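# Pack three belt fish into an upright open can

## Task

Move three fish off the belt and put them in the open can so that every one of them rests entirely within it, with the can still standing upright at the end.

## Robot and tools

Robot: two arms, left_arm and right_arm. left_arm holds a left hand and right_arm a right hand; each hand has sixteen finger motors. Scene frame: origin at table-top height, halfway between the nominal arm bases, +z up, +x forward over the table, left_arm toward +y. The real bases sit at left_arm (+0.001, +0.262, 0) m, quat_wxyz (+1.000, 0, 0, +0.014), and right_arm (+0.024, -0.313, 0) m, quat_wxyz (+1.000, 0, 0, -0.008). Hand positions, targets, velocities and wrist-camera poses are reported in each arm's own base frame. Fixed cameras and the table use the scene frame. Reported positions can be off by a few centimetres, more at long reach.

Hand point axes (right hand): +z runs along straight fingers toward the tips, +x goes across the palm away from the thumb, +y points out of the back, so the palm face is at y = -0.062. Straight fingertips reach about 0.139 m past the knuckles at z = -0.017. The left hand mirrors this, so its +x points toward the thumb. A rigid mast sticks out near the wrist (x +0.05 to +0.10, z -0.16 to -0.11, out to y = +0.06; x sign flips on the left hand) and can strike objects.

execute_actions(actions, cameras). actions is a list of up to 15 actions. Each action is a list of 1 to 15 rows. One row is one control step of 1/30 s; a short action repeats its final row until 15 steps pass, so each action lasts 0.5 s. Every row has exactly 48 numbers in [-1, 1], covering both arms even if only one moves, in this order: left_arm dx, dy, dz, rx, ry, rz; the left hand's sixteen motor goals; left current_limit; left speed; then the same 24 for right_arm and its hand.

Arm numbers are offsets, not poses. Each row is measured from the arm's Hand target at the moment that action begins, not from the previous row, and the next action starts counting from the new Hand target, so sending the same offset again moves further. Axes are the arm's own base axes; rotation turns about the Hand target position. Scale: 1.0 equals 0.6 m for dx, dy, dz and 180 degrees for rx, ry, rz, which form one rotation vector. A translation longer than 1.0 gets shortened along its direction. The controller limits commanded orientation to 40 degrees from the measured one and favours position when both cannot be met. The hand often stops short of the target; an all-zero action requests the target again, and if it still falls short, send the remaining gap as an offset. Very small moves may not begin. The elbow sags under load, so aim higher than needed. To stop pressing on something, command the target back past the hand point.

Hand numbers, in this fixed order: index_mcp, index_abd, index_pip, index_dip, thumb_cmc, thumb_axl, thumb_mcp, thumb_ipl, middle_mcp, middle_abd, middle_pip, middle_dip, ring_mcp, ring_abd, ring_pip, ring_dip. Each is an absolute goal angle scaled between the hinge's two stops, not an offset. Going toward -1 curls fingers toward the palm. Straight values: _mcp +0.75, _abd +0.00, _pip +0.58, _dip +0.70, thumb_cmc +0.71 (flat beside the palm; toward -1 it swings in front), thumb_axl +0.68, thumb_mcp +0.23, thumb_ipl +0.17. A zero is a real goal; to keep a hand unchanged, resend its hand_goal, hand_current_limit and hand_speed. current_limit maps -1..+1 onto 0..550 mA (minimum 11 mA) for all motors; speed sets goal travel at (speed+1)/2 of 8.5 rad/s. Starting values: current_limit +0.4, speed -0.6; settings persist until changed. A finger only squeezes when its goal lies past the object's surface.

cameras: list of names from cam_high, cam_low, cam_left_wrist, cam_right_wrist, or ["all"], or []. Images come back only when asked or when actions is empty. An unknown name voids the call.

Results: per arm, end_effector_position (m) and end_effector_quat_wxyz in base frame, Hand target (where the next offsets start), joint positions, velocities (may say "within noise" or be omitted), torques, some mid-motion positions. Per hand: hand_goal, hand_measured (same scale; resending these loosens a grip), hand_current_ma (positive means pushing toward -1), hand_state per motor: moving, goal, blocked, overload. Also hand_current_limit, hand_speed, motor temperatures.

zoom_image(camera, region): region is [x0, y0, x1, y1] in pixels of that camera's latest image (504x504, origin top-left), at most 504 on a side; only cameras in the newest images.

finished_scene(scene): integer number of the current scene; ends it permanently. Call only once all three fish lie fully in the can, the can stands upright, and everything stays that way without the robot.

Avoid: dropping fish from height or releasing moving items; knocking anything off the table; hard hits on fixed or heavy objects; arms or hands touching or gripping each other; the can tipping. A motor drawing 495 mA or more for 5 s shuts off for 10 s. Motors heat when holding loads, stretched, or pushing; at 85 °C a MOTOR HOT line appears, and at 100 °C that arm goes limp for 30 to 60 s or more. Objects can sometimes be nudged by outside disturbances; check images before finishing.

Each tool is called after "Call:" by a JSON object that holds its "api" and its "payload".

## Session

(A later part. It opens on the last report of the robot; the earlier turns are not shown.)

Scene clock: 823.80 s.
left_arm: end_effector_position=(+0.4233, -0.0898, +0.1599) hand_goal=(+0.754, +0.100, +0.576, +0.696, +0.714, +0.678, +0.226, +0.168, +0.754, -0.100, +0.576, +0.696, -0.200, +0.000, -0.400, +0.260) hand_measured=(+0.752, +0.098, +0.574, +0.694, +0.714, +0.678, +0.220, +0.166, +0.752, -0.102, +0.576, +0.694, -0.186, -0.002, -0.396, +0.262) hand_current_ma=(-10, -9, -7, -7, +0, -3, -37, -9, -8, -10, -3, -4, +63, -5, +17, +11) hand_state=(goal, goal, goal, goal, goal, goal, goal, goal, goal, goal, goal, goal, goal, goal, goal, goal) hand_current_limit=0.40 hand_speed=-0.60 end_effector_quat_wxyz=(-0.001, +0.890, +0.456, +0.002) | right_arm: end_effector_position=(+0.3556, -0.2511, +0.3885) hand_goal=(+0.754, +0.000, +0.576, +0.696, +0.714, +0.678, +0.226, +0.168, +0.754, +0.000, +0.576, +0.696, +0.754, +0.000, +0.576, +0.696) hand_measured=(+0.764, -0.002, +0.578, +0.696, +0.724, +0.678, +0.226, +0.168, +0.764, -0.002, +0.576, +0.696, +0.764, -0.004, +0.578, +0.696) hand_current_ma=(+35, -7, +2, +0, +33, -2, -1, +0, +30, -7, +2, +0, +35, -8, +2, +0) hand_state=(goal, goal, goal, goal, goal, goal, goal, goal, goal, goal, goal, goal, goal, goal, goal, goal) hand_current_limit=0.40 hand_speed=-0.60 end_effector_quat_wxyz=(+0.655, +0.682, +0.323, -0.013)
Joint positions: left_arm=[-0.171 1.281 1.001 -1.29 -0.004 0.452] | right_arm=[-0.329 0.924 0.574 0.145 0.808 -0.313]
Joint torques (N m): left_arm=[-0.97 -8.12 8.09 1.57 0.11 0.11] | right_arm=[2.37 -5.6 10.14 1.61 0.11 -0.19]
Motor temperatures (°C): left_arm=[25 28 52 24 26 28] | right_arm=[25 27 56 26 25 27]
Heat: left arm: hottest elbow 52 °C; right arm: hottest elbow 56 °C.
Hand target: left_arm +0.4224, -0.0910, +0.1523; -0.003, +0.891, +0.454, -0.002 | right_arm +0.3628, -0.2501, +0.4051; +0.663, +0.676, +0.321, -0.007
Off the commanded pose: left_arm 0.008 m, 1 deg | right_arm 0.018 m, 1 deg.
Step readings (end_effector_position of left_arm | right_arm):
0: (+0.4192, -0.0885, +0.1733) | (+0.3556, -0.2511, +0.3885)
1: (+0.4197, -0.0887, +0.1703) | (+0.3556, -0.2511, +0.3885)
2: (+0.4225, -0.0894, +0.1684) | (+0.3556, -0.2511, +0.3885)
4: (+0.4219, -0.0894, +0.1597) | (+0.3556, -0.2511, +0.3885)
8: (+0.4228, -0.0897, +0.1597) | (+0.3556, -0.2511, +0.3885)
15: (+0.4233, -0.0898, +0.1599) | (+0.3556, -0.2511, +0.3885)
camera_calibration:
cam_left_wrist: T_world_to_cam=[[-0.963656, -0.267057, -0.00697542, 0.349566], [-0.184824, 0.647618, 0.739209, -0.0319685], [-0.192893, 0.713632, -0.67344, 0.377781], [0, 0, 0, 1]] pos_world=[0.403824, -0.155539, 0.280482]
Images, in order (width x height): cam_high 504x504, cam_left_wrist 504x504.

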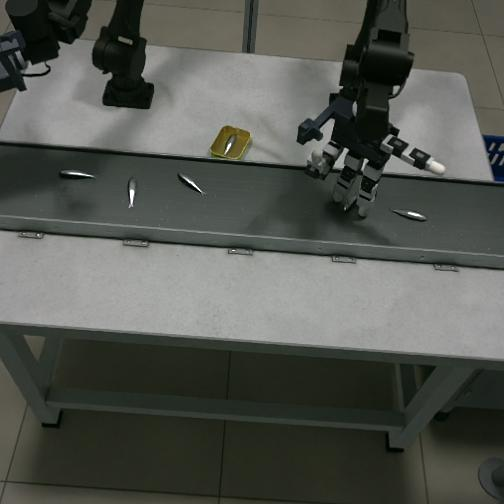

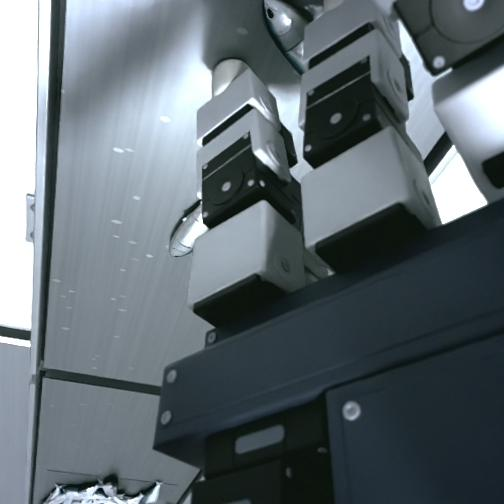

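Call:
{"api": "execute_actions", "payload": {"actions": [[[0.002,-0.001,0.012,0,0,0,0.754,0.0,0.576,0.696,0.714,0.678,0.226,0.168,0.754,0.0,0.576,0.696,-0.2,0,-0.4,0.26,0.4,-0.92,0,0,0,0,0,0,0.754,0,0.576,0.696,0.714,0.678,0.226,0.168,0.754,0,0.576,0.696,0.754,0,0.576,0.696,0.4,-0.6]]], "cameras": ["cam_high"]}}

Call:
{"api": "zoom_image", "payload": {"camera": "cam_high", "region": [315, 155, 395, 235]}}

Scene clock: 840.37 s.
left_arm: end_effector_position=(+0.4233, -0.0898, +0.1599) hand_goal=(+0.754, +0.000, +0.576, +0.696, +0.714, +0.678, +0.226, +0.168, +0.754, +0.000, +0.576, +0.696, -0.200, +0.000, -0.400, +0.260) hand_measured=(+0.752, +0.032, +0.574, +0.694, +0.714, +0.678, +0.220, +0.166, +0.752, -0.040, +0.576, +0.694, -0.186, -0.002, -0.396, +0.262) hand_current_ma=(-9, +131, -7, -7, +0, -3, -37, -9, -8, -167, -3, -4, +63, -5, +17, +11) hand_state=(goal, blocked, goal, goal, goal, goal, goal, goal, goal, blocked, goal, goal, goal, goal, goal, goal) hand_current_limit=0.40 hand_speed=-0.92 end_effector_quat_wxyz=(-0.001, +0.890, +0.456, +0.002) | right_arm: end_effector_position=(+0.3556, -0.2511, +0.3885) hand_goal=(+0.754, +0.000, +0.576, +0.696, +0.714, +0.678, +0.226, +0.168, +0.754, +0.000, +0.576, +0.696, +0.754, +0.000, +0.576, +0.696) hand_measured=(+0.764, -0.002, +0.578, +0.696, +0.724, +0.678, +0.226, +0.168, +0.764, -0.002, +0.576, +0.696, +0.764, -0.004, +0.578, +0.696) hand_current_ma=(+35, -7, +2, +0, +33, -2, -1, +0, +30, -7, +2, +0, +35, -8, +2, +0) hand_state=(goal, goal, goal, goal, goal, goal, goal, goal, goal, goal, goal, goal, goal, goal, goal, goal) hand_current_limit=0.40 hand_speed=-0.60 end_effector_quat_wxyz=(+0.655, +0.682, +0.323, -0.013)
Joint positions: left_arm=[-0.171 1.281 1.001 -1.29 -0.004 0.452] | right_arm=[-0.329 0.924 0.574 0.145 0.808 -0.313]
Joint torques (N m): left_arm=[-0.91 -8.29 9.76 0.62 0.1 0.1] | right_arm=[1.79 -4.13 10.21 1.51 0.09 -0.2]
Motor temperatures (°C): left_arm=[25 28 51 24 26 28] | right_arm=[25 27 56 26 25 27]
Heat: left arm: hottest elbow 51 °C; right arm: hottest elbow 56 °C.
Hand target: left_arm +0.4236, -0.0916, +0.1595; -0.003, +0.891, +0.454, -0.002 | right_arm +0.3628, -0.2501, +0.4051; +0.663, +0.676, +0.321, -0.007
Off the commanded pose: left_arm 0.002 m, 1 deg | right_arm 0.018 m, 1 deg.
Step readings (end_effector_position of left_arm | right_arm):
0: (+0.4233, -0.0898, +0.1599) | (+0.3556, -0.2511, +0.3885)
1: (+0.4233, -0.0898, +0.1599) | (+0.3556, -0.2511, +0.3885)
2: (+0.4233, -0.0898, +0.1599) | (+0.3556, -0.2511, +0.3885)
4: (+0.4233, -0.0898, +0.1599) | (+0.3556, -0.2511, +0.3885)
8: (+0.4233, -0.0898, +0.1599) | (+0.3556, -0.2511, +0.3885)
15: (+0.4233, -0.0898, +0.1599) | (+0.3556, -0.2511, +0.3885)
Images, in order (width x height): cam_high 504x504.

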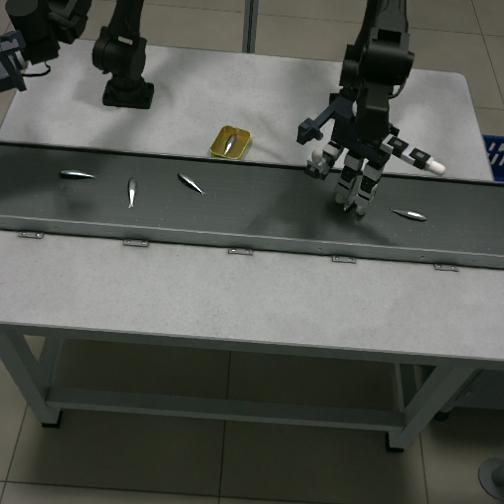

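Scaled by 6.300 from the camera's 504x504 image, which has a finer 720x720 frame.

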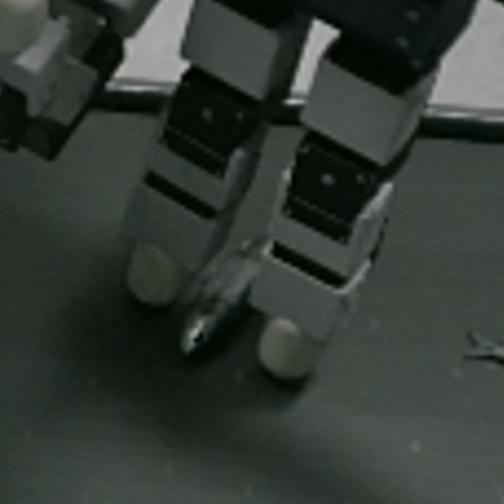

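Call:
{"api": "execute_actions", "payload": {"actions": [[[0.002,-0.001,0.01,0,0,0,0.754,-0.04,0.576,0.696,0.714,0.678,0.226,0.168,0.754,0.04,0.576,0.696,-0.2,0,-0.4,0.26,0.6,-0.9,0,0,0,0,0,0,0.754,0,0.576,0.696,0.714,0.678,0.226,0.168,0.754,0,0.576,0.696,0.754,0,0.576,0.696,0.4,-0.6]]], "cameras": ["cam_high"]}}

Call:
{"api": "zoom_image", "payload": {"camera": "cam_high", "region": [315, 155, 395, 235]}}

Scene clock: 851.70 s.
left_arm: end_effector_position=(+0.4217, -0.0895, +0.1593) hand_goal=(+0.754, -0.040, +0.576, +0.696, +0.714, +0.678, +0.226, +0.168, +0.754, +0.040, +0.576, +0.696, -0.200, +0.000, -0.400, +0.260) hand_measured=(+0.750, -0.006, +0.574, +0.694, +0.714, +0.678, +0.220, +0.166, +0.750, +0.010, +0.574, +0.694, -0.186, -0.002, -0.396, +0.262) hand_current_ma=(-21, +142, -8, -7, +0, -3, -37, -9, -18, -124, -6, -4, +63, -5, +17, +11) hand_state=(goal, blocked, goal, goal, goal, goal, goal, goal, goal, blocked, goal, goal, goal, goal, goal, goal) hand_current_limit=0.60 hand_speed=-0.90 end_effector_quat_wxyz=(-0.003, +0.890, +0.456, -0.001) | right_arm: end_effector_position=(+0.3556, -0.2511, +0.3885) hand_goal=(+0.754, +0.000, +0.576, +0.696, +0.714, +0.678, +0.226, +0.168, +0.754, +0.000, +0.576, +0.696, +0.754, +0.000, +0.576, +0.696) hand_measured=(+0.764, -0.002, +0.578, +0.696, +0.724, +0.678, +0.226, +0.168, +0.764, -0.002, +0.576, +0.696, +0.764, -0.004, +0.578, +0.696) hand_current_ma=(+35, -7, +2, +0, +33, -2, -1, +0, +30, -7, +2, +0, +35, -8, +2, +0) hand_state=(goal, goal, goal, goal, goal, goal, goal, goal, goal, goal, goal, goal, goal, goal, goal, goal) hand_current_limit=0.40 hand_speed=-0.60 end_effector_quat_wxyz=(+0.655, +0.682, +0.323, -0.013)
Joint positions: left_arm=[-0.171 1.281 1.001 -1.297 -0.004 0.452] | right_arm=[-0.329 0.924 0.574 0.145 0.808 -0.313]
Joint torques (N m): left_arm=[-1.14 -8.47 11.14 0.17 0.1 0.09] | right_arm=[1.03 -5.3 10.06 1.73 0.12 -0.18]
Motor temperatures (°C): left_arm=[25 28 51 24 26 28] | right_arm=[25 27 56 26 25 27]
Heat: left arm: hottest elbow 51 °C; right arm: hottest elbow 56 °C.
Hand target: left_arm +0.4248, -0.0922, +0.1655; -0.003, +0.891, +0.454, -0.002 | right_arm +0.3628, -0.2501, +0.4051; +0.663, +0.676, +0.321, -0.007
Off the commanded pose: left_arm 0.007 m, 0 deg | right_arm 0.018 m, 1 deg.
Step readings (end_effector_position of left_arm | right_arm):
0: (+0.4233, -0.0898, +0.1599) | (+0.3556, -0.2511, +0.3885)
1: (+0.4229, -0.0898, +0.1598) | (+0.3556, -0.2511, +0.3885)
2: (+0.4225, -0.0897, +0.1596) | (+0.3556, -0.2511, +0.3885)
4: (+0.4218, -0.0896, +0.1594) | (+0.3556, -0.2511, +0.3885)
8: (+0.4217, -0.0895, +0.1593) | (+0.3556, -0.2511, +0.3885)
15: (+0.4217, -0.0895, +0.1593) | (+0.3556, -0.2511, +0.3885)
Images, in order (width x height): cam_high 504x504.

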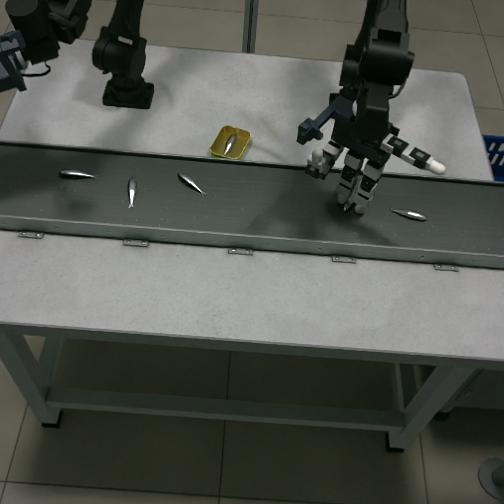

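Scaled by 6.300 from the camera's 504x504 image, which has a finer 720x720 frame.

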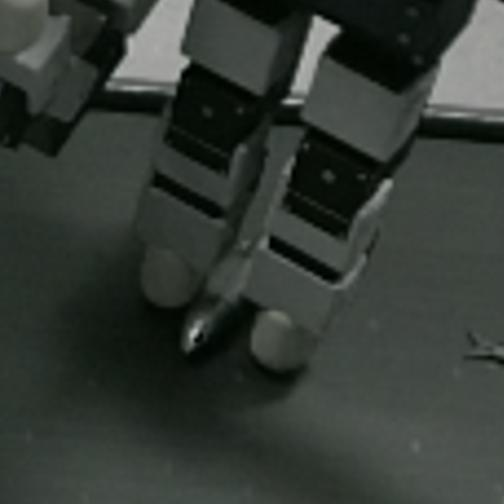

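Good. Grip and lift.

Call:
{"api": "execute_actions", "payload": {"actions": [[[0,0,0,0,0,0,0.754,-0.25,0.576,0.696,0.714,0.678,0.226,0.168,0.754,0.25,0.576,0.696,-0.2,0,-0.4,0.26,0.7,-0.9,0,0,0,0,0,0,0.754,0,0.576,0.696,0.714,0.678,0.226,0.168,0.754,0,0.576,0.696,0.754,0,0.576,0.696,0.4,-0.6]],[[0,0,0,0,0,0,0.754,-0.25,0.576,0.696,0.714,0.678,0.226,0.168,0.754,0.25,0.576,0.696,-0.2,0,-0.4,0.26,0.75,-0.9,0,0,0,0,0,0,0.754,0,0.576,0.696,0.714,0.678,0.226,0.168,0.754,0,0.576,0.696,0.754,0,0.576,0.696,0.4,-0.6]]], "cameras": ["cam_high"]}}

Call:
{"api": "zoom_image", "payload": {"camera": "cam_high", "region": [315, 155, 395, 235]}}

Scene clock: 863.27 s.
left_arm: end_effector_position=(+0.4214, -0.0895, +0.1592) hand_goal=(+0.754, -0.250, +0.576, +0.696, +0.714, +0.678, +0.226, +0.168, +0.754, +0.250, +0.576, +0.696, -0.200, +0.000, -0.400, +0.260) hand_measured=(+0.750, -0.048, +0.574, +0.694, +0.714, +0.678, +0.220, +0.166, +0.750, +0.056, +0.574, +0.694, -0.186, -0.002, -0.396, +0.262) hand_current_ma=(-22, +481, -8, -7, +0, -3, -37, -9, -18, -481, -6, -4, +63, -5, +17, +11) hand_state=(goal, blocked, goal, goal, goal, goal, goal, goal, goal, blocked, goal, goal, goal, goal, goal, goal) hand_current_limit=0.75 hand_speed=-0.90 end_effector_quat_wxyz=(-0.004, +0.890, +0.456, -0.002) | right_arm: end_effector_position=(+0.3556, -0.2511, +0.3885) hand_goal=(+0.754, +0.000, +0.576, +0.696, +0.714, +0.678, +0.226, +0.168, +0.754, +0.000, +0.576, +0.696, +0.754, +0.000, +0.576, +0.696) hand_measured=(+0.764, -0.002, +0.578, +0.696, +0.724, +0.678, +0.226, +0.168, +0.764, -0.002, +0.576, +0.696, +0.764, -0.004, +0.578, +0.696) hand_current_ma=(+35, -7, +2, +0, +33, -2, -1, +0, +30, -7, +2, +0, +35, -8, +2, +0) hand_state=(goal, goal, goal, goal, goal, goal, goal, goal, goal, goal, goal, goal, goal, goal, goal, goal) hand_current_limit=0.40 hand_speed=-0.60 end_effector_quat_wxyz=(+0.655, +0.682, +0.323, -0.013)
Joint positions: left_arm=[-0.171 1.281 1.001 -1.298 -0.004 0.452] | right_arm=[-0.329 0.924 0.574 0.145 0.808 -0.313]
Joint torques (N m): left_arm=[-0.85 -8.47 11.12 0.2 0.09 0.08] | right_arm=[1.14 -4.66 9.91 1.59 0.1 -0.22]
Motor temperatures (°C): left_arm=[25 28 52 24 26 28] | right_arm=[25 27 56 26 25 27]
Heat: left arm: hottest elbow 52 °C; right arm: hottest elbow 56 °C.
Hand target: left_arm +0.4248, -0.0922, +0.1655; -0.003, +0.891, +0.454, -0.002 | right_arm +0.3628, -0.2501, +0.4051; +0.663, +0.676, +0.321, -0.007
Off the commanded pose: left_arm 0.008 m, 0 deg | right_arm 0.018 m, 1 deg.
Step readings (end_effector_position of left_arm | right_arm):
0: (+0.4217, -0.0895, +0.1593) | (+0.3556, -0.2511, +0.3885)
1: (+0.4217, -0.0895, +0.1593) | (+0.3556, -0.2511, +0.3885)
2: (+0.4217, -0.0895, +0.1593) | (+0.3556, -0.2511, +0.3885)
4: (+0.4215, -0.0895, +0.1593) | (+0.3556, -0.2511, +0.3885)
8: (+0.4214, -0.0895, +0.1592) | (+0.3556, -0.2511, +0.3885)
15: (+0.4214, -0.0895, +0.1592) | (+0.3556, -0.2511, +0.3885)
16: (+0.4214, -0.0895, +0.1592) | (+0.3556, -0.2511, +0.3885)
17: (+0.4214, -0.0895, +0.1592) | (+0.3556, -0.2511, +0.3885)
19: (+0.4214, -0.0895, +0.1592) | (+0.3556, -0.2511, +0.3885)
23: (+0.4214, -0.0895, +0.1592) | (+0.3556, -0.2511, +0.3885)
30: (+0.4214, -0.0895, +0.1592) | (+0.3556, -0.2511, +0.3885)
Images, in order (width x height): cam_high 504x504.

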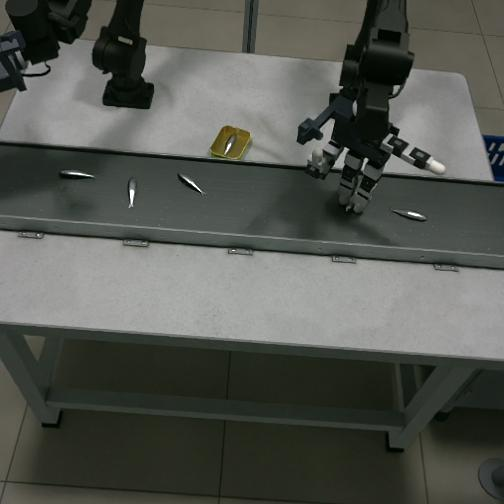

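Scaled by 6.300 from the camera's 504x504 image, which has a finer 720x720 frame.

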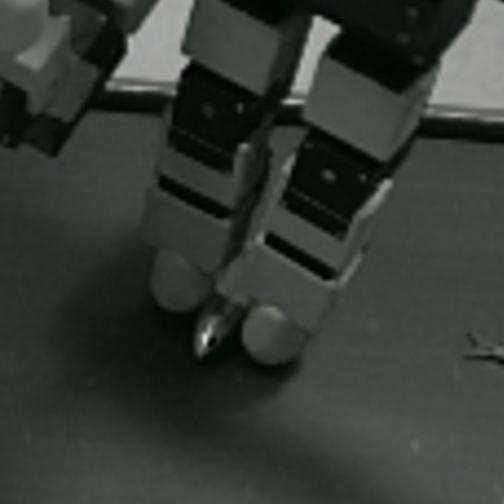

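Call:
{"api": "execute_actions", "payload": {"actions": [[[0,0,0.067,0,0,0,0.754,-0.25,0.576,0.696,0.714,0.678,0.226,0.168,0.754,0.25,0.576,0.696,-0.2,0,-0.4,0.26,0.75,-0.9,0,0,0,0,0,0,0.754,0,0.576,0.696,0.714,0.678,0.226,0.168,0.754,0,0.576,0.696,0.754,0,0.576,0.696,0.4,-0.6]],[[0,0,0.083,0,0,0,0.754,-0.25,0.576,0.696,0.714,0.678,0.226,0.168,0.754,0.25,0.576,0.696,-0.2,0,-0.4,0.26,0.75,-0.9,0,0,0,0,0,0,0.754,0,0.576,0.696,0.714,0.678,0.226,0.168,0.754,0,0.576,0.696,0.754,0,0.576,0.696,0.4,-0.6]],[[-0.057,-0.0824,0.04,0,0,0.0189,0.754,-0.25,0.576,0.696,0.714,0.678,0.226,0.168,0.754,0.25,0.576,0.696,-0.2,0,-0.4,0.26,0.75,-0.9,0,0,0,0,0,0,0.754,0,0.576,0.696,0.714,0.678,0.226,0.168,0.754,0,0.576,0.696,0.754,0,0.576,0.696,0.4,-0.6]],[[-0.057,-0.0824,0.0,0,0,0.0189,0.754,-0.25,0.576,0.696,0.714,0.678,0.226,0.168,0.754,0.25,0.576,0.696,-0.2,0,-0.4,0.26,0.75,-0.9,0,0,0,0,0,0,0.754,0,0.576,0.696,0.714,0.678,0.226,0.168,0.754,0,0.576,0.696,0.754,0,0.576,0.696,0.4,-0.6]],[[-0.057,-0.0824,0.0,0,0,0.0189,0.754,-0.25,0.576,0.696,0.714,0.678,0.226,0.168,0.754,0.25,0.576,0.696,-0.2,0,-0.4,0.26,0.75,-0.9,0,0,0,0,0,0,0.754,0,0.576,0.696,0.714,0.678,0.226,0.168,0.754,0,0.576,0.696,0.754,0,0.576,0.696,0.4,-0.6]],[[-0.057,-0.0824,-0.04,0,0,0.0189,0.754,-0.25,0.576,0.696,0.714,0.678,0.226,0.168,0.754,0.25,0.576,0.696,-0.2,0,-0.4,0.26,0.75,-0.9,0,0,0,0,0,0,0.754,0,0.576,0.696,0.714,0.678,0.226,0.168,0.754,0,0.576,0.696,0.754,0,0.576,0.696,0.4,-0.6]],[[-0.057,-0.0824,-0.04,0,0,0.0189,0.754,-0.25,0.576,0.696,0.714,0.678,0.226,0.168,0.754,0.25,0.576,0.696,-0.2,0,-0.4,0.26,0.75,-0.9,0,0,0,0,0,0,0.754,0,0.576,0.696,0.714,0.678,0.226,0.168,0.754,0,0.576,0.696,0.754,0,0.576,0.696,0.4,-0.6]]], "cameras": ["cam_high","cam_left_wrist"]}}

Call:
{"api": "zoom_image", "payload": {"camera": "cam_high", "region": [190, 90, 270, 170]}}

Call:
{"api": "zoom_image", "payload": {"camera": "cam_left_wrist", "region": [180, 0, 440, 120]}}

Scene clock: 910.53 s.
left_arm: end_effector_position=(+0.2441, -0.3304, +0.2133) hand_goal=(+0.754, -0.250, +0.576, +0.696, +0.714, +0.678, +0.226, +0.168, +0.754, +0.250, +0.576, +0.696, -0.200, +0.000, -0.400, +0.260) hand_measured=(+0.746, -0.048, +0.572, +0.694, +0.712, +0.678, +0.220, +0.166, +0.758, +0.068, +0.576, +0.696, -0.186, +0.000, -0.396, +0.262) hand_current_ma=(-33, +481, -13, -7, -7, -3, -37, -9, +14, -481, +3, -4, +63, +2, +16, +11) hand_state=(goal, blocked, goal, goal, goal, goal, goal, goal, goal, blocked, goal, goal, goal, goal, goal, goal) hand_current_limit=0.75 hand_speed=-0.90 end_effector_quat_wxyz=(-0.028, +0.819, +0.573, +0.001) | right_arm: end_effector_position=(+0.3556, -0.2511, +0.3885) hand_goal=(+0.754, +0.000, +0.576, +0.696, +0.714, +0.678, +0.226, +0.168, +0.754, +0.000, +0.576, +0.696, +0.754, +0.000, +0.576, +0.696) hand_measured=(+0.764, -0.002, +0.578, +0.696, +0.724, +0.678, +0.226, +0.168, +0.764, -0.002, +0.576, +0.696, +0.764, -0.004, +0.578, +0.696) hand_current_ma=(+35, -7, +2, +0, +33, -2, -1, +0, +30, -7, +2, +0, +35, -8, +2, +0) hand_state=(goal, goal, goal, goal, goal, goal, goal, goal, goal, goal, goal, goal, goal, goal, goal, goal) hand_current_limit=0.40 hand_speed=-0.60 end_effector_quat_wxyz=(+0.655, +0.682, +0.323, -0.013)
Joint positions: left_arm=[-1.114 1.321 1.188 -1.494 0.007 -0.765] | right_arm=[-0.329 0.924 0.574 0.145 0.808 -0.313]
Joint torques (N m): left_arm=[-0.32 -10.11 12.94 1.11 -0.22 0.02] | right_arm=[1.67 -5.07 10.04 1.73 0.06 -0.22]
Motor temperatures (°C): left_arm=[25 28 54 24 26 28] | right_arm=[25 27 56 26 25 27]
Heat: left arm: hottest elbow 54 °C; right arm: hottest elbow 56 °C.
Hand target: left_arm +0.2539, -0.3395, +0.2314; -0.002, +0.814, +0.580, -0.002 | right_arm +0.3628, -0.2501, +0.4051; +0.663, +0.676, +0.321, -0.007
Off the commanded pose: left_arm 0.022 m, 3 deg | right_arm 0.018 m, 1 deg.
Step readings (end_effector_position of left_arm | right_arm):
0: (+0.4214, -0.0895, +0.1592) | (+0.3556, -0.2511, +0.3885)
1: (+0.4195, -0.0892, +0.1613) | (+0.3556, -0.2511, +0.3885)
2: (+0.4155, -0.0885, +0.1633) | (+0.3556, -0.2511, +0.3885)
4: (+0.4096, -0.0875, +0.1683) | (+0.3556, -0.2511, +0.3885)
8: (+0.4109, -0.0877, +0.1764) | (+0.3556, -0.2511, +0.3885)
15: (+0.4106, -0.0876, +0.1770) | (+0.3556, -0.2511, +0.3885)
16: (+0.4090, -0.0874, +0.1808) | (+0.3556, -0.2511, +0.3885)
17: (+0.4055, -0.0868, +0.1854) | (+0.3556, -0.2511, +0.3885)
19: (+0.4048, -0.0867, +0.2016) | (+0.3556, -0.2511, +0.3885)
23: (+0.4160, -0.0886, +0.2319) | (+0.3556, -0.2511, +0.3885)
30: (+0.4168, -0.0888, +0.2362) | (+0.3556, -0.2511, +0.3885)
31: (+0.4134, -0.0925, +0.2375) | (+0.3556, -0.2511, +0.3885)
32: (+0.4092, -0.0961, +0.2377) | (+0.3556, -0.2511, +0.3885)
34: (+0.3940, -0.1205, +0.2416) | (+0.3556, -0.2511, +0.3885)
38: (+0.3761, -0.1502, +0.2500) | (+0.3556, -0.2511, +0.3885)
45: (+0.3774, -0.1434, +0.2508) | (+0.3556, -0.2511, +0.3885)
46: (+0.3761, -0.1460, +0.2515) | (+0.3556, -0.2511, +0.3885)
47: (+0.3737, -0.1507, +0.2519) | (+0.3556, -0.2511, +0.3885)
49: (+0.3616, -0.1744, +0.2533) | (+0.3556, -0.2511, +0.3885)
53: (+0.3456, -0.2008, +0.2546) | (+0.3556, -0.2511, +0.3885)
60: (+0.3483, -0.1934, +0.2547) | (+0.3556, -0.2511, +0.3885)
61: (+0.3461, -0.1958, +0.2547) | (+0.3556, -0.2511, +0.3885)
62: (+0.3426, -0.2000, +0.2547) | (+0.3556, -0.2511, +0.3885)
64: (+0.3265, -0.2221, +0.2546) | (+0.3556, -0.2511, +0.3885)
68: (+0.3066, -0.2451, +0.2545) | (+0.3556, -0.2511, +0.3885)
75: (+0.3105, -0.2377, +0.2550) | (+0.3556, -0.2511, +0.3885)
76: (+0.3087, -0.2405, +0.2549) | (+0.3556, -0.2511, +0.3885)
77: (+0.3060, -0.2458, +0.2551) | (+0.3556, -0.2511, +0.3885)
79: (+0.2913, -0.2687, +0.2532) | (+0.3556, -0.2511, +0.3885)
83: (+0.2726, -0.2913, +0.2452) | (+0.3556, -0.2511, +0.3885)
90: (+0.2775, -0.2848, +0.2432) | (+0.3556, -0.2511, +0.3885)
91: (+0.2758, -0.2877, +0.2419) | (+0.3556, -0.2511, +0.3885)
92: (+0.2734, -0.2930, +0.2409) | (+0.3556, -0.2511, +0.3885)
94: (+0.2591, -0.3150, +0.2341) | (+0.3556, -0.2511, +0.3885)
98: (+0.2396, -0.3364, +0.2164) | (+0.3556, -0.2511, +0.3885)
105: (+0.2439, -0.3314, +0.2133) | (+0.3556, -0.2511, +0.3885)
camera_calibration:
cam_left_wrist: T_world_to_cam=[[-0.855932, -0.517085, -0.00189271, 0.00297052], [-0.328496, 0.540927, 0.774266, 0.0436134], [-0.399337, 0.663341, -0.632857, 0.575983], [0, 0, 0, 1]] pos_world=[0.246881, -0.404129, 0.330752]
Images, in order (width x height): cam_high 504x504, cam_left_wrist 504x504.

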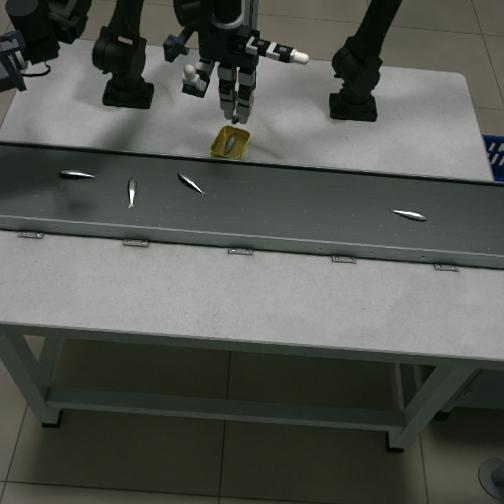

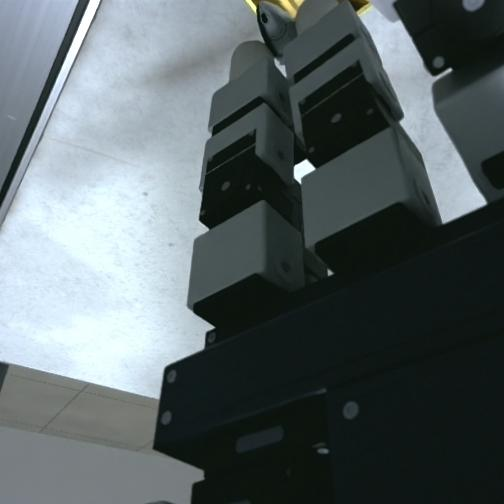

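Scaled by 6.300 from the camera's 504x504 image, which has a finer 720x720 frame.

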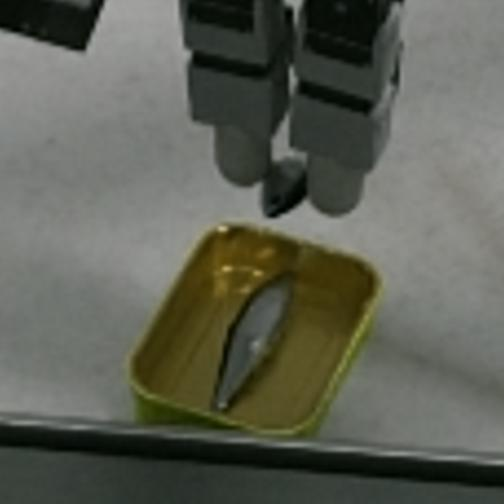

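Scaled by 1.938 from the camera's 504x504 image, which has a finer 720x720 frame.

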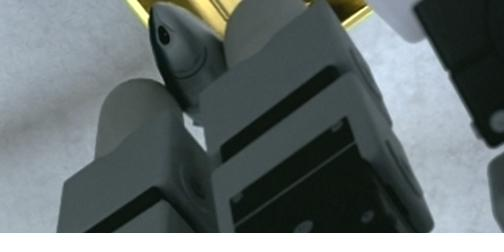

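Call:
{"api": "execute_actions", "payload": {"actions": [[[0.0,0.0,-0.04,0,0,0,0.754,-0.25,0.576,0.696,0.714,0.678,0.226,0.168,0.754,0.25,0.576,0.696,-0.2,0,-0.4,0.26,0.75,-0.9,0,0,0,0,0,0,0.754,0,0.576,0.696,0.714,0.678,0.226,0.168,0.754,0,0.576,0.696,0.754,0,0.576,0.696,0.4,-0.6]],[[0.0,0.0,-0.04,0,0,0,0.754,-0.25,0.576,0.696,0.714,0.678,0.226,0.168,0.754,0.25,0.576,0.696,-0.2,0,-0.4,0.26,0.75,-0.9,0,0,0,0,0,0,0.754,0,0.576,0.696,0.714,0.678,0.226,0.168,0.754,0,0.576,0.696,0.754,0,0.576,0.696,0.4,-0.6]]], "cameras": ["cam_high","cam_left_wrist"]}}

Call:
{"api": "zoom_image", "payload": {"camera": "cam_high", "region": [190, 90, 270, 170]}}

Call:
{"api": "zoom_image", "payload": {"camera": "cam_left_wrist", "region": [180, 0, 440, 120]}}

Scene clock: 937.80 s.
left_arm: end_effector_position=(+0.2481, -0.3382, +0.1836) hand_goal=(+0.754, -0.250, +0.576, +0.696, +0.714, +0.678, +0.226, +0.168, +0.754, +0.250, +0.576, +0.696, -0.200, +0.000, -0.400, +0.260) hand_measured=(+0.748, -0.048, +0.572, +0.694, +0.712, +0.678, +0.220, +0.166, +0.758, +0.068, +0.578, +0.696, -0.186, +0.000, -0.396, +0.262) hand_current_ma=(-29, +481, -13, -7, -6, -3, -35, -9, +19, -481, +5, -3, +63, +2, +16, +11) hand_state=(goal, blocked, goal, goal, goal, goal, goal, goal, goal, blocked, goal, goal, goal, goal, goal, goal) hand_current_limit=0.75 hand_speed=-0.90 end_effector_quat_wxyz=(-0.008, +0.819, +0.574, -0.002) | right_arm: end_effector_position=(+0.3556, -0.2511, +0.3885) hand_goal=(+0.754, +0.000, +0.576, +0.696, +0.714, +0.678, +0.226, +0.168, +0.754, +0.000, +0.576, +0.696, +0.754, +0.000, +0.576, +0.696) hand_measured=(+0.764, -0.002, +0.578, +0.696, +0.724, +0.678, +0.226, +0.168, +0.764, -0.002, +0.576, +0.696, +0.764, -0.004, +0.578, +0.696) hand_current_ma=(+35, -7, +2, +0, +33, -2, -1, +0, +30, -7, +2, +0, +35, -8, +2, +0) hand_state=(goal, goal, goal, goal, goal, goal, goal, goal, goal, goal, goal, goal, goal, goal, goal, goal) hand_current_limit=0.40 hand_speed=-0.60 end_effector_quat_wxyz=(+0.655, +0.682, +0.323, -0.013)
Joint positions: left_arm=[-1.114 1.332 1.115 -1.369 0.007 -0.767] | right_arm=[-0.329 0.924 0.574 0.145 0.808 -0.313]
Joint torques (N m): left_arm=[-0.21 -9.35 9.58 1.44 -0.21 0.01] | right_arm=[1.85 -5.36 10.02 1.52 0.1 -0.22]
Motor temperatures (°C): left_arm=[25 27 57 24 26 28] | right_arm=[25 27 56 26 25 27]
Heat: left arm: hottest elbow 57 °C; right arm: hottest elbow 56 °C.
Hand target: left_arm +0.2538, -0.3393, +0.1834; -0.002, +0.814, +0.580, -0.002 | right_arm +0.3628, -0.2501, +0.4051; +0.663, +0.676, +0.321, -0.007
Off the commanded pose: left_arm 0.006 m, 1 deg | right_arm 0.018 m, 1 deg.
Step readings (end_effector_position of left_arm | right_arm):
0: (+0.2441, -0.3304, +0.2133) | (+0.3556, -0.2511, +0.3885)
1: (+0.2447, -0.3315, +0.2126) | (+0.3556, -0.2511, +0.3885)
2: (+0.2461, -0.3343, +0.2118) | (+0.3556, -0.2511, +0.3885)
4: (+0.2483, -0.3388, +0.2109) | (+0.3556, -0.2511, +0.3885)
8: (+0.2491, -0.3403, +0.2103) | (+0.3556, -0.2511, +0.3885)
15: (+0.2492, -0.3404, +0.2104) | (+0.3556, -0.2511, +0.3885)
16: (+0.2492, -0.3403, +0.2073) | (+0.3556, -0.2511, +0.3885)
17: (+0.2501, -0.3422, +0.2043) | (+0.3556, -0.2511, +0.3885)
19: (+0.2497, -0.3414, +0.1949) | (+0.3556, -0.2511, +0.3885)
23: (+0.2476, -0.3372, +0.1837) | (+0.3556, -0.2511, +0.3885)
30: (+0.2481, -0.3382, +0.1836) | (+0.3556, -0.2511, +0.3885)
camera_calibration:
cam_left_wrist: T_world_to_cam=[[-0.854713, -0.519099, 0.00126706, 0.000735284], [-0.343929, 0.568114, 0.747636, 0.0901096], [-0.388817, 0.638579, -0.664107, 0.558754], [0, 0, 0, 1]] pos_world=[0.248873, -0.407619, 0.303703]
Images, in order (width x height): cam_high 504x504, cam_left_wrist 504x504.

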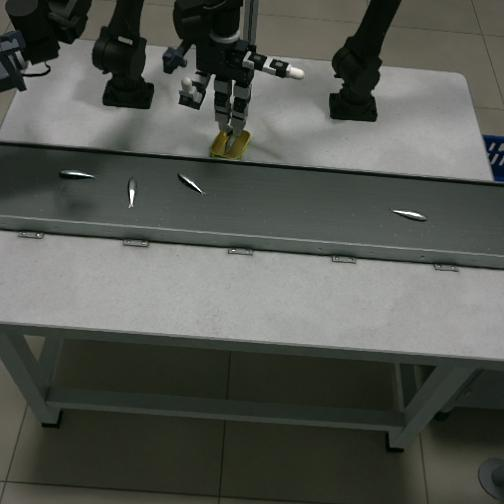

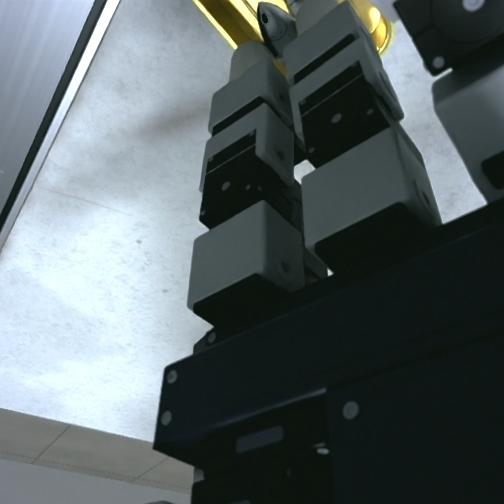

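Scaled by 6.300 from the camera's 504x504 image, which has a finer 720x720 frame.

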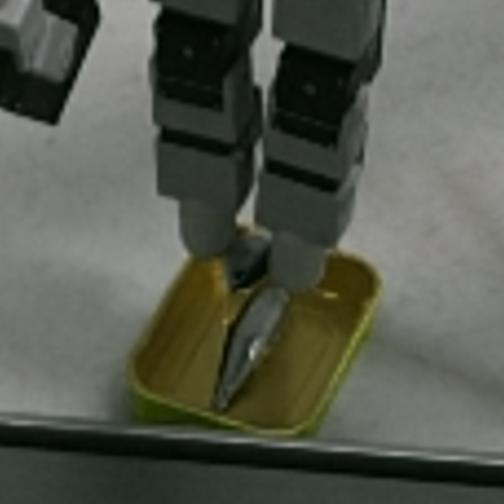

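Scaled by 1.938 from the camera's 504x504 image, which has a finer 720x720 frame.

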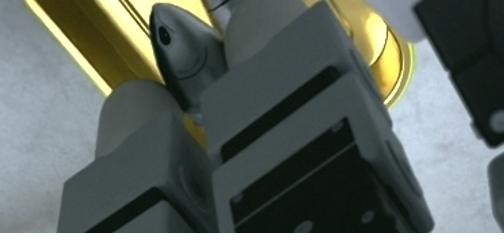

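Call:
{"api": "execute_actions", "payload": {"actions": [[[0.0075,-0.01,-0.05,0,0,-0.028,0.754,-0.25,0.576,0.696,0.714,0.678,0.226,0.168,0.754,0.25,0.576,0.696,-0.2,0,-0.4,0.26,0.75,-0.9,0,0,0,0,0,0,0.754,0,0.576,0.696,0.714,0.678,0.226,0.168,0.754,0,0.576,0.696,0.754,0,0.576,0.696,0.4,-0.6]]], "cameras": ["cam_high","cam_left_wrist"]}}

Call:
{"api": "zoom_image", "payload": {"camera": "cam_high", "region": [190, 90, 270, 170]}}

Call:
{"api": "zoom_image", "payload": {"camera": "cam_left_wrist", "region": [180, 0, 440, 120]}}

Scene clock: 971.73 s.
left_arm: end_effector_position=(+0.2527, -0.3437, +0.1536) hand_goal=(+0.754, -0.250, +0.576, +0.696, +0.714, +0.678, +0.226, +0.168, +0.754, +0.250, +0.576, +0.696, -0.200, +0.000, -0.400, +0.260) hand_measured=(+0.748, -0.048, +0.572, +0.694, +0.714, +0.678, +0.220, +0.166, +0.758, +0.068, +0.578, +0.696, -0.186, +0.000, -0.396, +0.262) hand_current_ma=(-24, +481, -13, -7, -2, -3, -34, -9, +22, -481, +6, -3, +63, +2, +16, +11) hand_state=(goal, blocked, goal, goal, goal, goal, goal, goal, goal, blocked, goal, goal, goal, goal, goal, goal) hand_current_limit=0.75 hand_speed=-0.90 end_effector_quat_wxyz=(-0.008, +0.840, +0.543, -0.002) | right_arm: end_effector_position=(+0.3556, -0.2511, +0.3885) hand_goal=(+0.754, +0.000, +0.576, +0.696, +0.714, +0.678, +0.226, +0.168, +0.754, +0.000, +0.576, +0.696, +0.754, +0.000, +0.576, +0.696) hand_measured=(+0.764, -0.002, +0.578, +0.696, +0.724, +0.678, +0.226, +0.168, +0.764, -0.002, +0.576, +0.696, +0.764, -0.004, +0.578, +0.696) hand_current_ma=(+35, -7, +2, +0, +33, -2, -1, +0, +30, -7, +2, +0, +35, -8, +2, +0) hand_state=(goal, goal, goal, goal, goal, goal, goal, goal, goal, goal, goal, goal, goal, goal, goal, goal) hand_current_limit=0.40 hand_speed=-0.60 end_effector_quat_wxyz=(+0.655, +0.682, +0.323, -0.013)
Joint positions: left_arm=[-1.1 1.357 1.057 -1.287 0.006 -0.678] | right_arm=[-0.329 0.924 0.574 0.145 0.808 -0.313]
Joint torques (N m): left_arm=[0.15 -9.35 9.28 1.37 -0.19 0.09] | right_arm=[1.79 -4.72 9.99 1.74 0.1 -0.19]
Motor temperatures (°C): left_arm=[25 28 55 24 26 28] | right_arm=[25 27 56 26 25 27]
Heat: left arm: hottest elbow 55 °C; right arm: hottest elbow 56 °C.
Hand target: left_arm +0.2583, -0.3455, +0.1535; -0.002, +0.839, +0.544, -0.002 | right_arm +0.3628, -0.2501, +0.4051; +0.663, +0.676, +0.321, -0.007
Off the commanded pose: left_arm 0.006 m, 1 deg | right_arm 0.018 m, 1 deg.
Step readings (end_effector_position of left_arm | right_arm):
0: (+0.2481, -0.3382, +0.1836) | (+0.3556, -0.2511, +0.3885)
1: (+0.2485, -0.3393, +0.1806) | (+0.3556, -0.2511, +0.3885)
2: (+0.2500, -0.3427, +0.1776) | (+0.3556, -0.2511, +0.3885)
4: (+0.2517, -0.3440, +0.1678) | (+0.3556, -0.2511, +0.3885)
8: (+0.2518, -0.3415, +0.1543) | (+0.3556, -0.2511, +0.3885)
15: (+0.2528, -0.3434, +0.1536) | (+0.3556, -0.2511, +0.3885)
camera_calibration:
cam_left_wrist: T_world_to_cam=[[-0.891273, -0.453464, 0.00185969, 0.0335295], [-0.299974, 0.592658, 0.747511, 0.114539], [-0.340071, 0.665678, -0.664247, 0.54104], [0, 0, 0, 1]] pos_world=[0.248235, -0.412837, 0.273703]
Images, in order (width x height): cam_high 504x504, cam_left_wrist 504x504.

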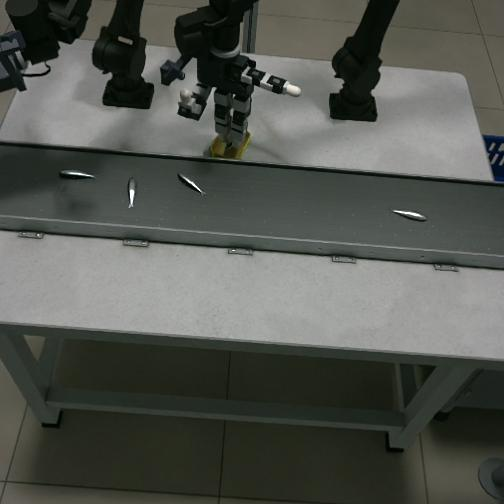

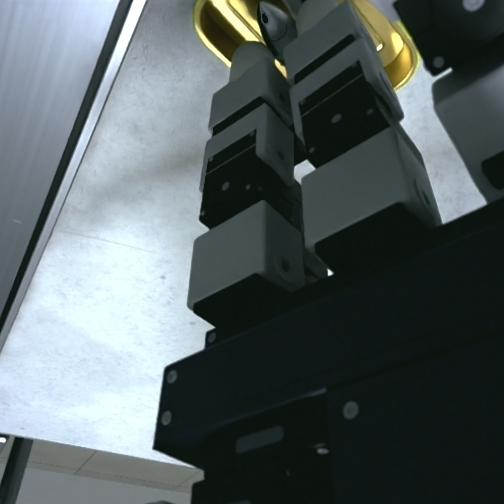

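Scaled by 6.300 from the camera's 504x504 image, which has a finer 720x720 frame.

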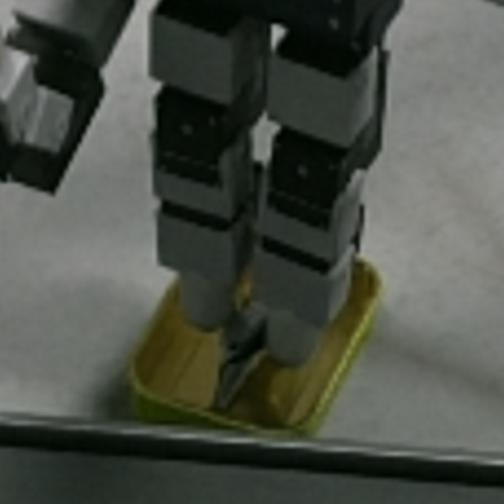

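Scaled by 1.938 from the camera's 504x504 image, which has a finer 720x720 frame.

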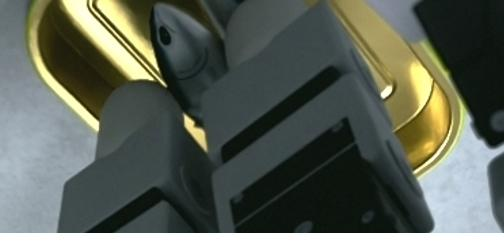

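Call:
{"api": "zoom_image", "payload": {"camera": "cam_high", "region": [205, 128, 255, 168]}}

Call:
{"api": "zoom_image", "payload": {"camera": "cam_left_wrist", "region": [180, 0, 440, 110]}}

Scaled by 10.080 from the camera's 504x504 image, which has a finer 720x720 frame.

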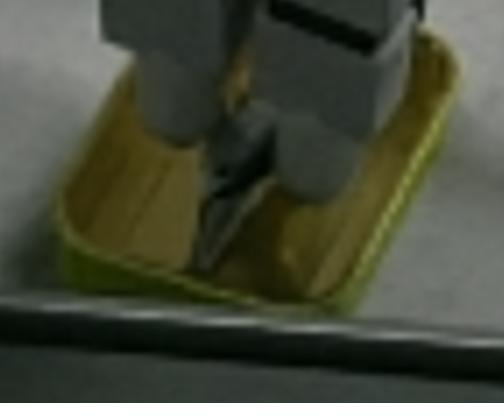

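Scaled by 1.938 from the camera's 504x504 image, which has a finer 720x720 frame.

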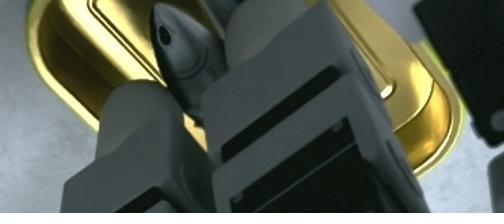

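Call:
{"api": "execute_actions", "payload": {"actions": [[[0.0,0.0,-0.022,0,0,0,0.754,-0.25,0.576,0.696,0.714,0.678,0.226,0.168,0.754,0.25,0.576,0.696,-0.2,0,-0.4,0.26,0.75,-0.9,0,0,0,0,0,0,0.754,0,0.576,0.696,0.714,0.678,0.226,0.168,0.754,0,0.576,0.696,0.754,0,0.576,0.696,0.4,-0.6]]], "cameras": ["cam_high"]}}

Call:
{"api": "zoom_image", "payload": {"camera": "cam_high", "region": [205, 118, 255, 168]}}

Scene clock: 987.97 s.
left_arm: end_effector_position=(+0.2534, -0.3451, +0.1453) hand_goal=(+0.754, -0.250, +0.576, +0.696, +0.714, +0.678, +0.226, +0.168, +0.754, +0.250, +0.576, +0.696, -0.200, +0.000, -0.400, +0.260) hand_measured=(+0.748, -0.048, +0.572, +0.694, +0.714, +0.678, +0.220, +0.166, +0.758, +0.068, +0.578, +0.696, -0.186, +0.000, -0.396, +0.262) hand_current_ma=(-24, +481, -13, -7, -2, -3, -34, -9, +23, -481, +6, -3, +63, +2, +16, +11) hand_state=(goal, blocked, goal, goal, goal, goal, goal, goal, goal, blocked, goal, goal, goal, goal, goal, goal) hand_current_limit=0.75 hand_speed=-0.90 end_effector_quat_wxyz=(-0.002, +0.840, +0.543, -0.003) | right_arm: end_effector_position=(+0.3556, -0.2511, +0.3885) hand_goal=(+0.754, +0.000, +0.576, +0.696, +0.714, +0.678, +0.226, +0.168, +0.754, +0.000, +0.576, +0.696, +0.754, +0.000, +0.576, +0.696) hand_measured=(+0.764, -0.002, +0.578, +0.696, +0.724, +0.678, +0.226, +0.168, +0.764, -0.002, +0.576, +0.696, +0.764, -0.004, +0.578, +0.696) hand_current_ma=(+35, -7, +2, +0, +33, -2, -1, +0, +30, -7, +2, +0, +35, -8, +2, +0) hand_state=(goal, goal, goal, goal, goal, goal, goal, goal, goal, goal, goal, goal, goal, goal, goal, goal) hand_current_limit=0.40 hand_speed=-0.60 end_effector_quat_wxyz=(+0.655, +0.682, +0.323, -0.013)
Joint positions: left_arm=[-1.1 1.361 1.037 -1.251 0.006 -0.677] | right_arm=[-0.329 0.924 0.574 0.145 0.808 -0.313]
Joint torques (N m): left_arm=[0.03 -8.82 8.69 1.46 -0.19 0.12] | right_arm=[1.44 -5.25 9.89 1.72 0.09 -0.18]
Motor temperatures (°C): left_arm=[25 28 54 24 26 28] | right_arm=[25 27 56 26 25 27]
Heat: left arm: hottest elbow 54 °C; right arm: hottest elbow 56 °C.
Hand target: left_arm +0.2583, -0.3454, +0.1402; -0.002, +0.839, +0.544, -0.002 | right_arm +0.3628, -0.2501, +0.4051; +0.663, +0.676, +0.321, -0.007
Off the commanded pose: left_arm 0.007 m, 0 deg | right_arm 0.018 m, 1 deg.
Step readings (end_effector_position of left_arm | right_arm):
0: (+0.2527, -0.3438, +0.1536) | (+0.3556, -0.2511, +0.3885)
1: (+0.2528, -0.3440, +0.1525) | (+0.3556, -0.2511, +0.3885)
2: (+0.2535, -0.3452, +0.1514) | (+0.3556, -0.2511, +0.3885)
4: (+0.2538, -0.3458, +0.1485) | (+0.3556, -0.2511, +0.3885)
8: (+0.2532, -0.3447, +0.1453) | (+0.3556, -0.2511, +0.3885)
15: (+0.2534, -0.3451, +0.1453) | (+0.3556, -0.2511, +0.3885)
Images, in order (width x height): cam_high 504x504.

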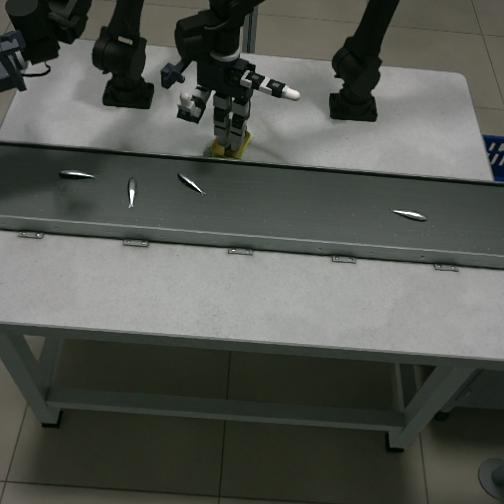

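Scaled by 10.080 from the camera's 504x504 image, which has a finer 720x720 frame.

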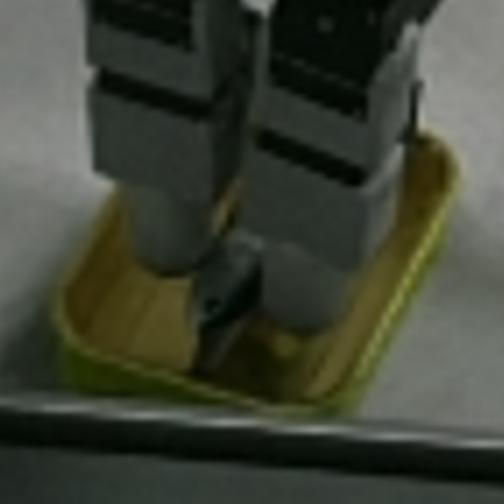

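Call:
{"api": "execute_actions", "payload": {"actions": [[[0.0,0.0,-0.003,0,0,0,0.754,-0.015,0.576,0.696,0.714,0.678,0.226,0.168,0.754,0.035,0.576,0.696,-0.2,0,-0.4,0.26,0.4,-0.95,0,0,0,0,0,0,0.754,0,0.576,0.696,0.714,0.678,0.226,0.168,0.754,0,0.576,0.696,0.754,0,0.576,0.696,0.4,-0.6]],[[0.0,0.0,0,0,0,0,0.754,-0.002,0.576,0.696,0.714,0.678,0.226,0.168,0.754,0.022,0.576,0.696,-0.2,0,-0.4,0.26,0.4,-0.95,0,0,0,0,0,0,0.754,0,0.576,0.696,0.714,0.678,0.226,0.168,0.754,0,0.576,0.696,0.754,0,0.576,0.696,0.4,-0.6]]], "cameras": ["cam_high"]}}

Call:
{"api": "zoom_image", "payload": {"camera": "cam_high", "region": [205, 118, 255, 168]}}

Scene clock: 1003.93 s.
left_arm: end_effector_position=(+0.2539, -0.3461, +0.1456) hand_goal=(+0.754, -0.002, +0.576, +0.696, +0.714, +0.678, +0.226, +0.168, +0.754, +0.022, +0.576, +0.696, -0.200, +0.000, -0.400, +0.260) hand_measured=(+0.748, -0.006, +0.572, +0.694, +0.714, +0.678, +0.220, +0.166, +0.756, +0.026, +0.578, +0.696, -0.186, +0.000, -0.396, +0.262) hand_current_ma=(-24, -12, -13, -7, -2, -3, -34, -9, +5, +12, +6, -3, +63, +2, +16, +11) hand_state=(goal, goal, goal, goal, goal, goal, goal, goal, goal, goal, goal, goal, goal, goal, goal, goal) hand_current_limit=0.40 hand_speed=-0.95 end_effector_quat_wxyz=(+0.000, +0.840, +0.543, -0.003) | right_arm: end_effector_position=(+0.3556, -0.2511, +0.3885) hand_goal=(+0.754, +0.000, +0.576, +0.696, +0.714, +0.678, +0.226, +0.168, +0.754, +0.000, +0.576, +0.696, +0.754, +0.000, +0.576, +0.696) hand_measured=(+0.764, -0.002, +0.578, +0.696, +0.724, +0.678, +0.226, +0.168, +0.764, -0.002, +0.576, +0.696, +0.764, -0.004, +0.578, +0.696) hand_current_ma=(+35, -7, +2, +0, +33, -2, -1, +0, +30, -7, +2, +0, +35, -8, +2, +0) hand_state=(goal, goal, goal, goal, goal, goal, goal, goal, goal, goal, goal, goal, goal, goal, goal, goal) hand_current_limit=0.40 hand_speed=-0.60 end_effector_quat_wxyz=(+0.655, +0.682, +0.323, -0.013)
Joint positions: left_arm=[-1.1 1.361 1.037 -1.246 0.006 -0.677] | right_arm=[-0.329 0.924 0.574 0.145 0.808 -0.313]
Joint torques (N m): left_arm=[-0.09 -8.7 8.38 1.48 -0.19 0.11] | right_arm=[2.02 -5.19 10.06 1.52 0.05 -0.22]
Motor temperatures (°C): left_arm=[25 28 54 24 26 28] | right_arm=[25 27 56 26 25 27]
Heat: left arm: hottest elbow 54 °C; right arm: hottest elbow 56 °C.
Hand target: left_arm +0.2583, -0.3454, +0.1384; -0.003, +0.839, +0.544, -0.002 | right_arm +0.3628, -0.2501, +0.4051; +0.663, +0.676, +0.321, -0.007
Off the commanded pose: left_arm 0.008 m, 0 deg | right_arm 0.018 m, 1 deg.
Step readings (end_effector_position of left_arm | right_arm):
0: (+0.2534, -0.3451, +0.1453) | (+0.3556, -0.2511, +0.3885)
1: (+0.2535, -0.3452, +0.1454) | (+0.3556, -0.2511, +0.3885)
2: (+0.2536, -0.3455, +0.1454) | (+0.3556, -0.2511, +0.3885)
4: (+0.2538, -0.3459, +0.1455) | (+0.3556, -0.2511, +0.3885)
8: (+0.2539, -0.3461, +0.1456) | (+0.3556, -0.2511, +0.3885)
15: (+0.2539, -0.3461, +0.1456) | (+0.3556, -0.2511, +0.3885)
16: (+0.2539, -0.3461, +0.1456) | (+0.3556, -0.2511, +0.3885)
17: (+0.2539, -0.3461, +0.1456) | (+0.3556, -0.2511, +0.3885)
19: (+0.2539, -0.3461, +0.1456) | (+0.3556, -0.2511, +0.3885)
23: (+0.2539, -0.3461, +0.1456) | (+0.3556, -0.2511, +0.3885)
30: (+0.2539, -0.3461, +0.1456) | (+0.3556, -0.2511, +0.3885)
Images, in order (width x height): cam_high 504x504.

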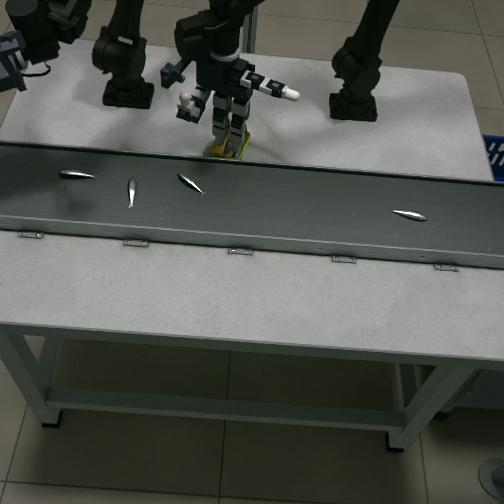

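Scaled by 10.080 from the camera's 504x504 image, which has a finer 720x720 frame.

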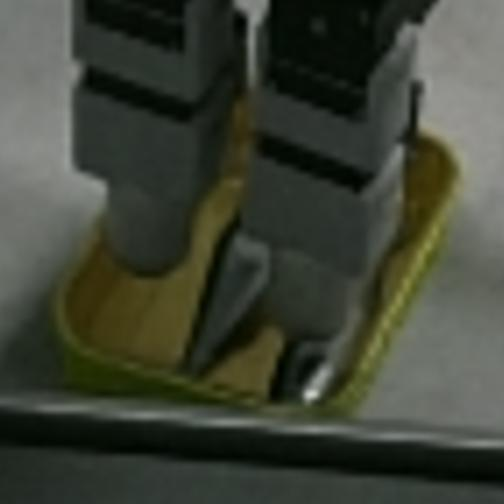

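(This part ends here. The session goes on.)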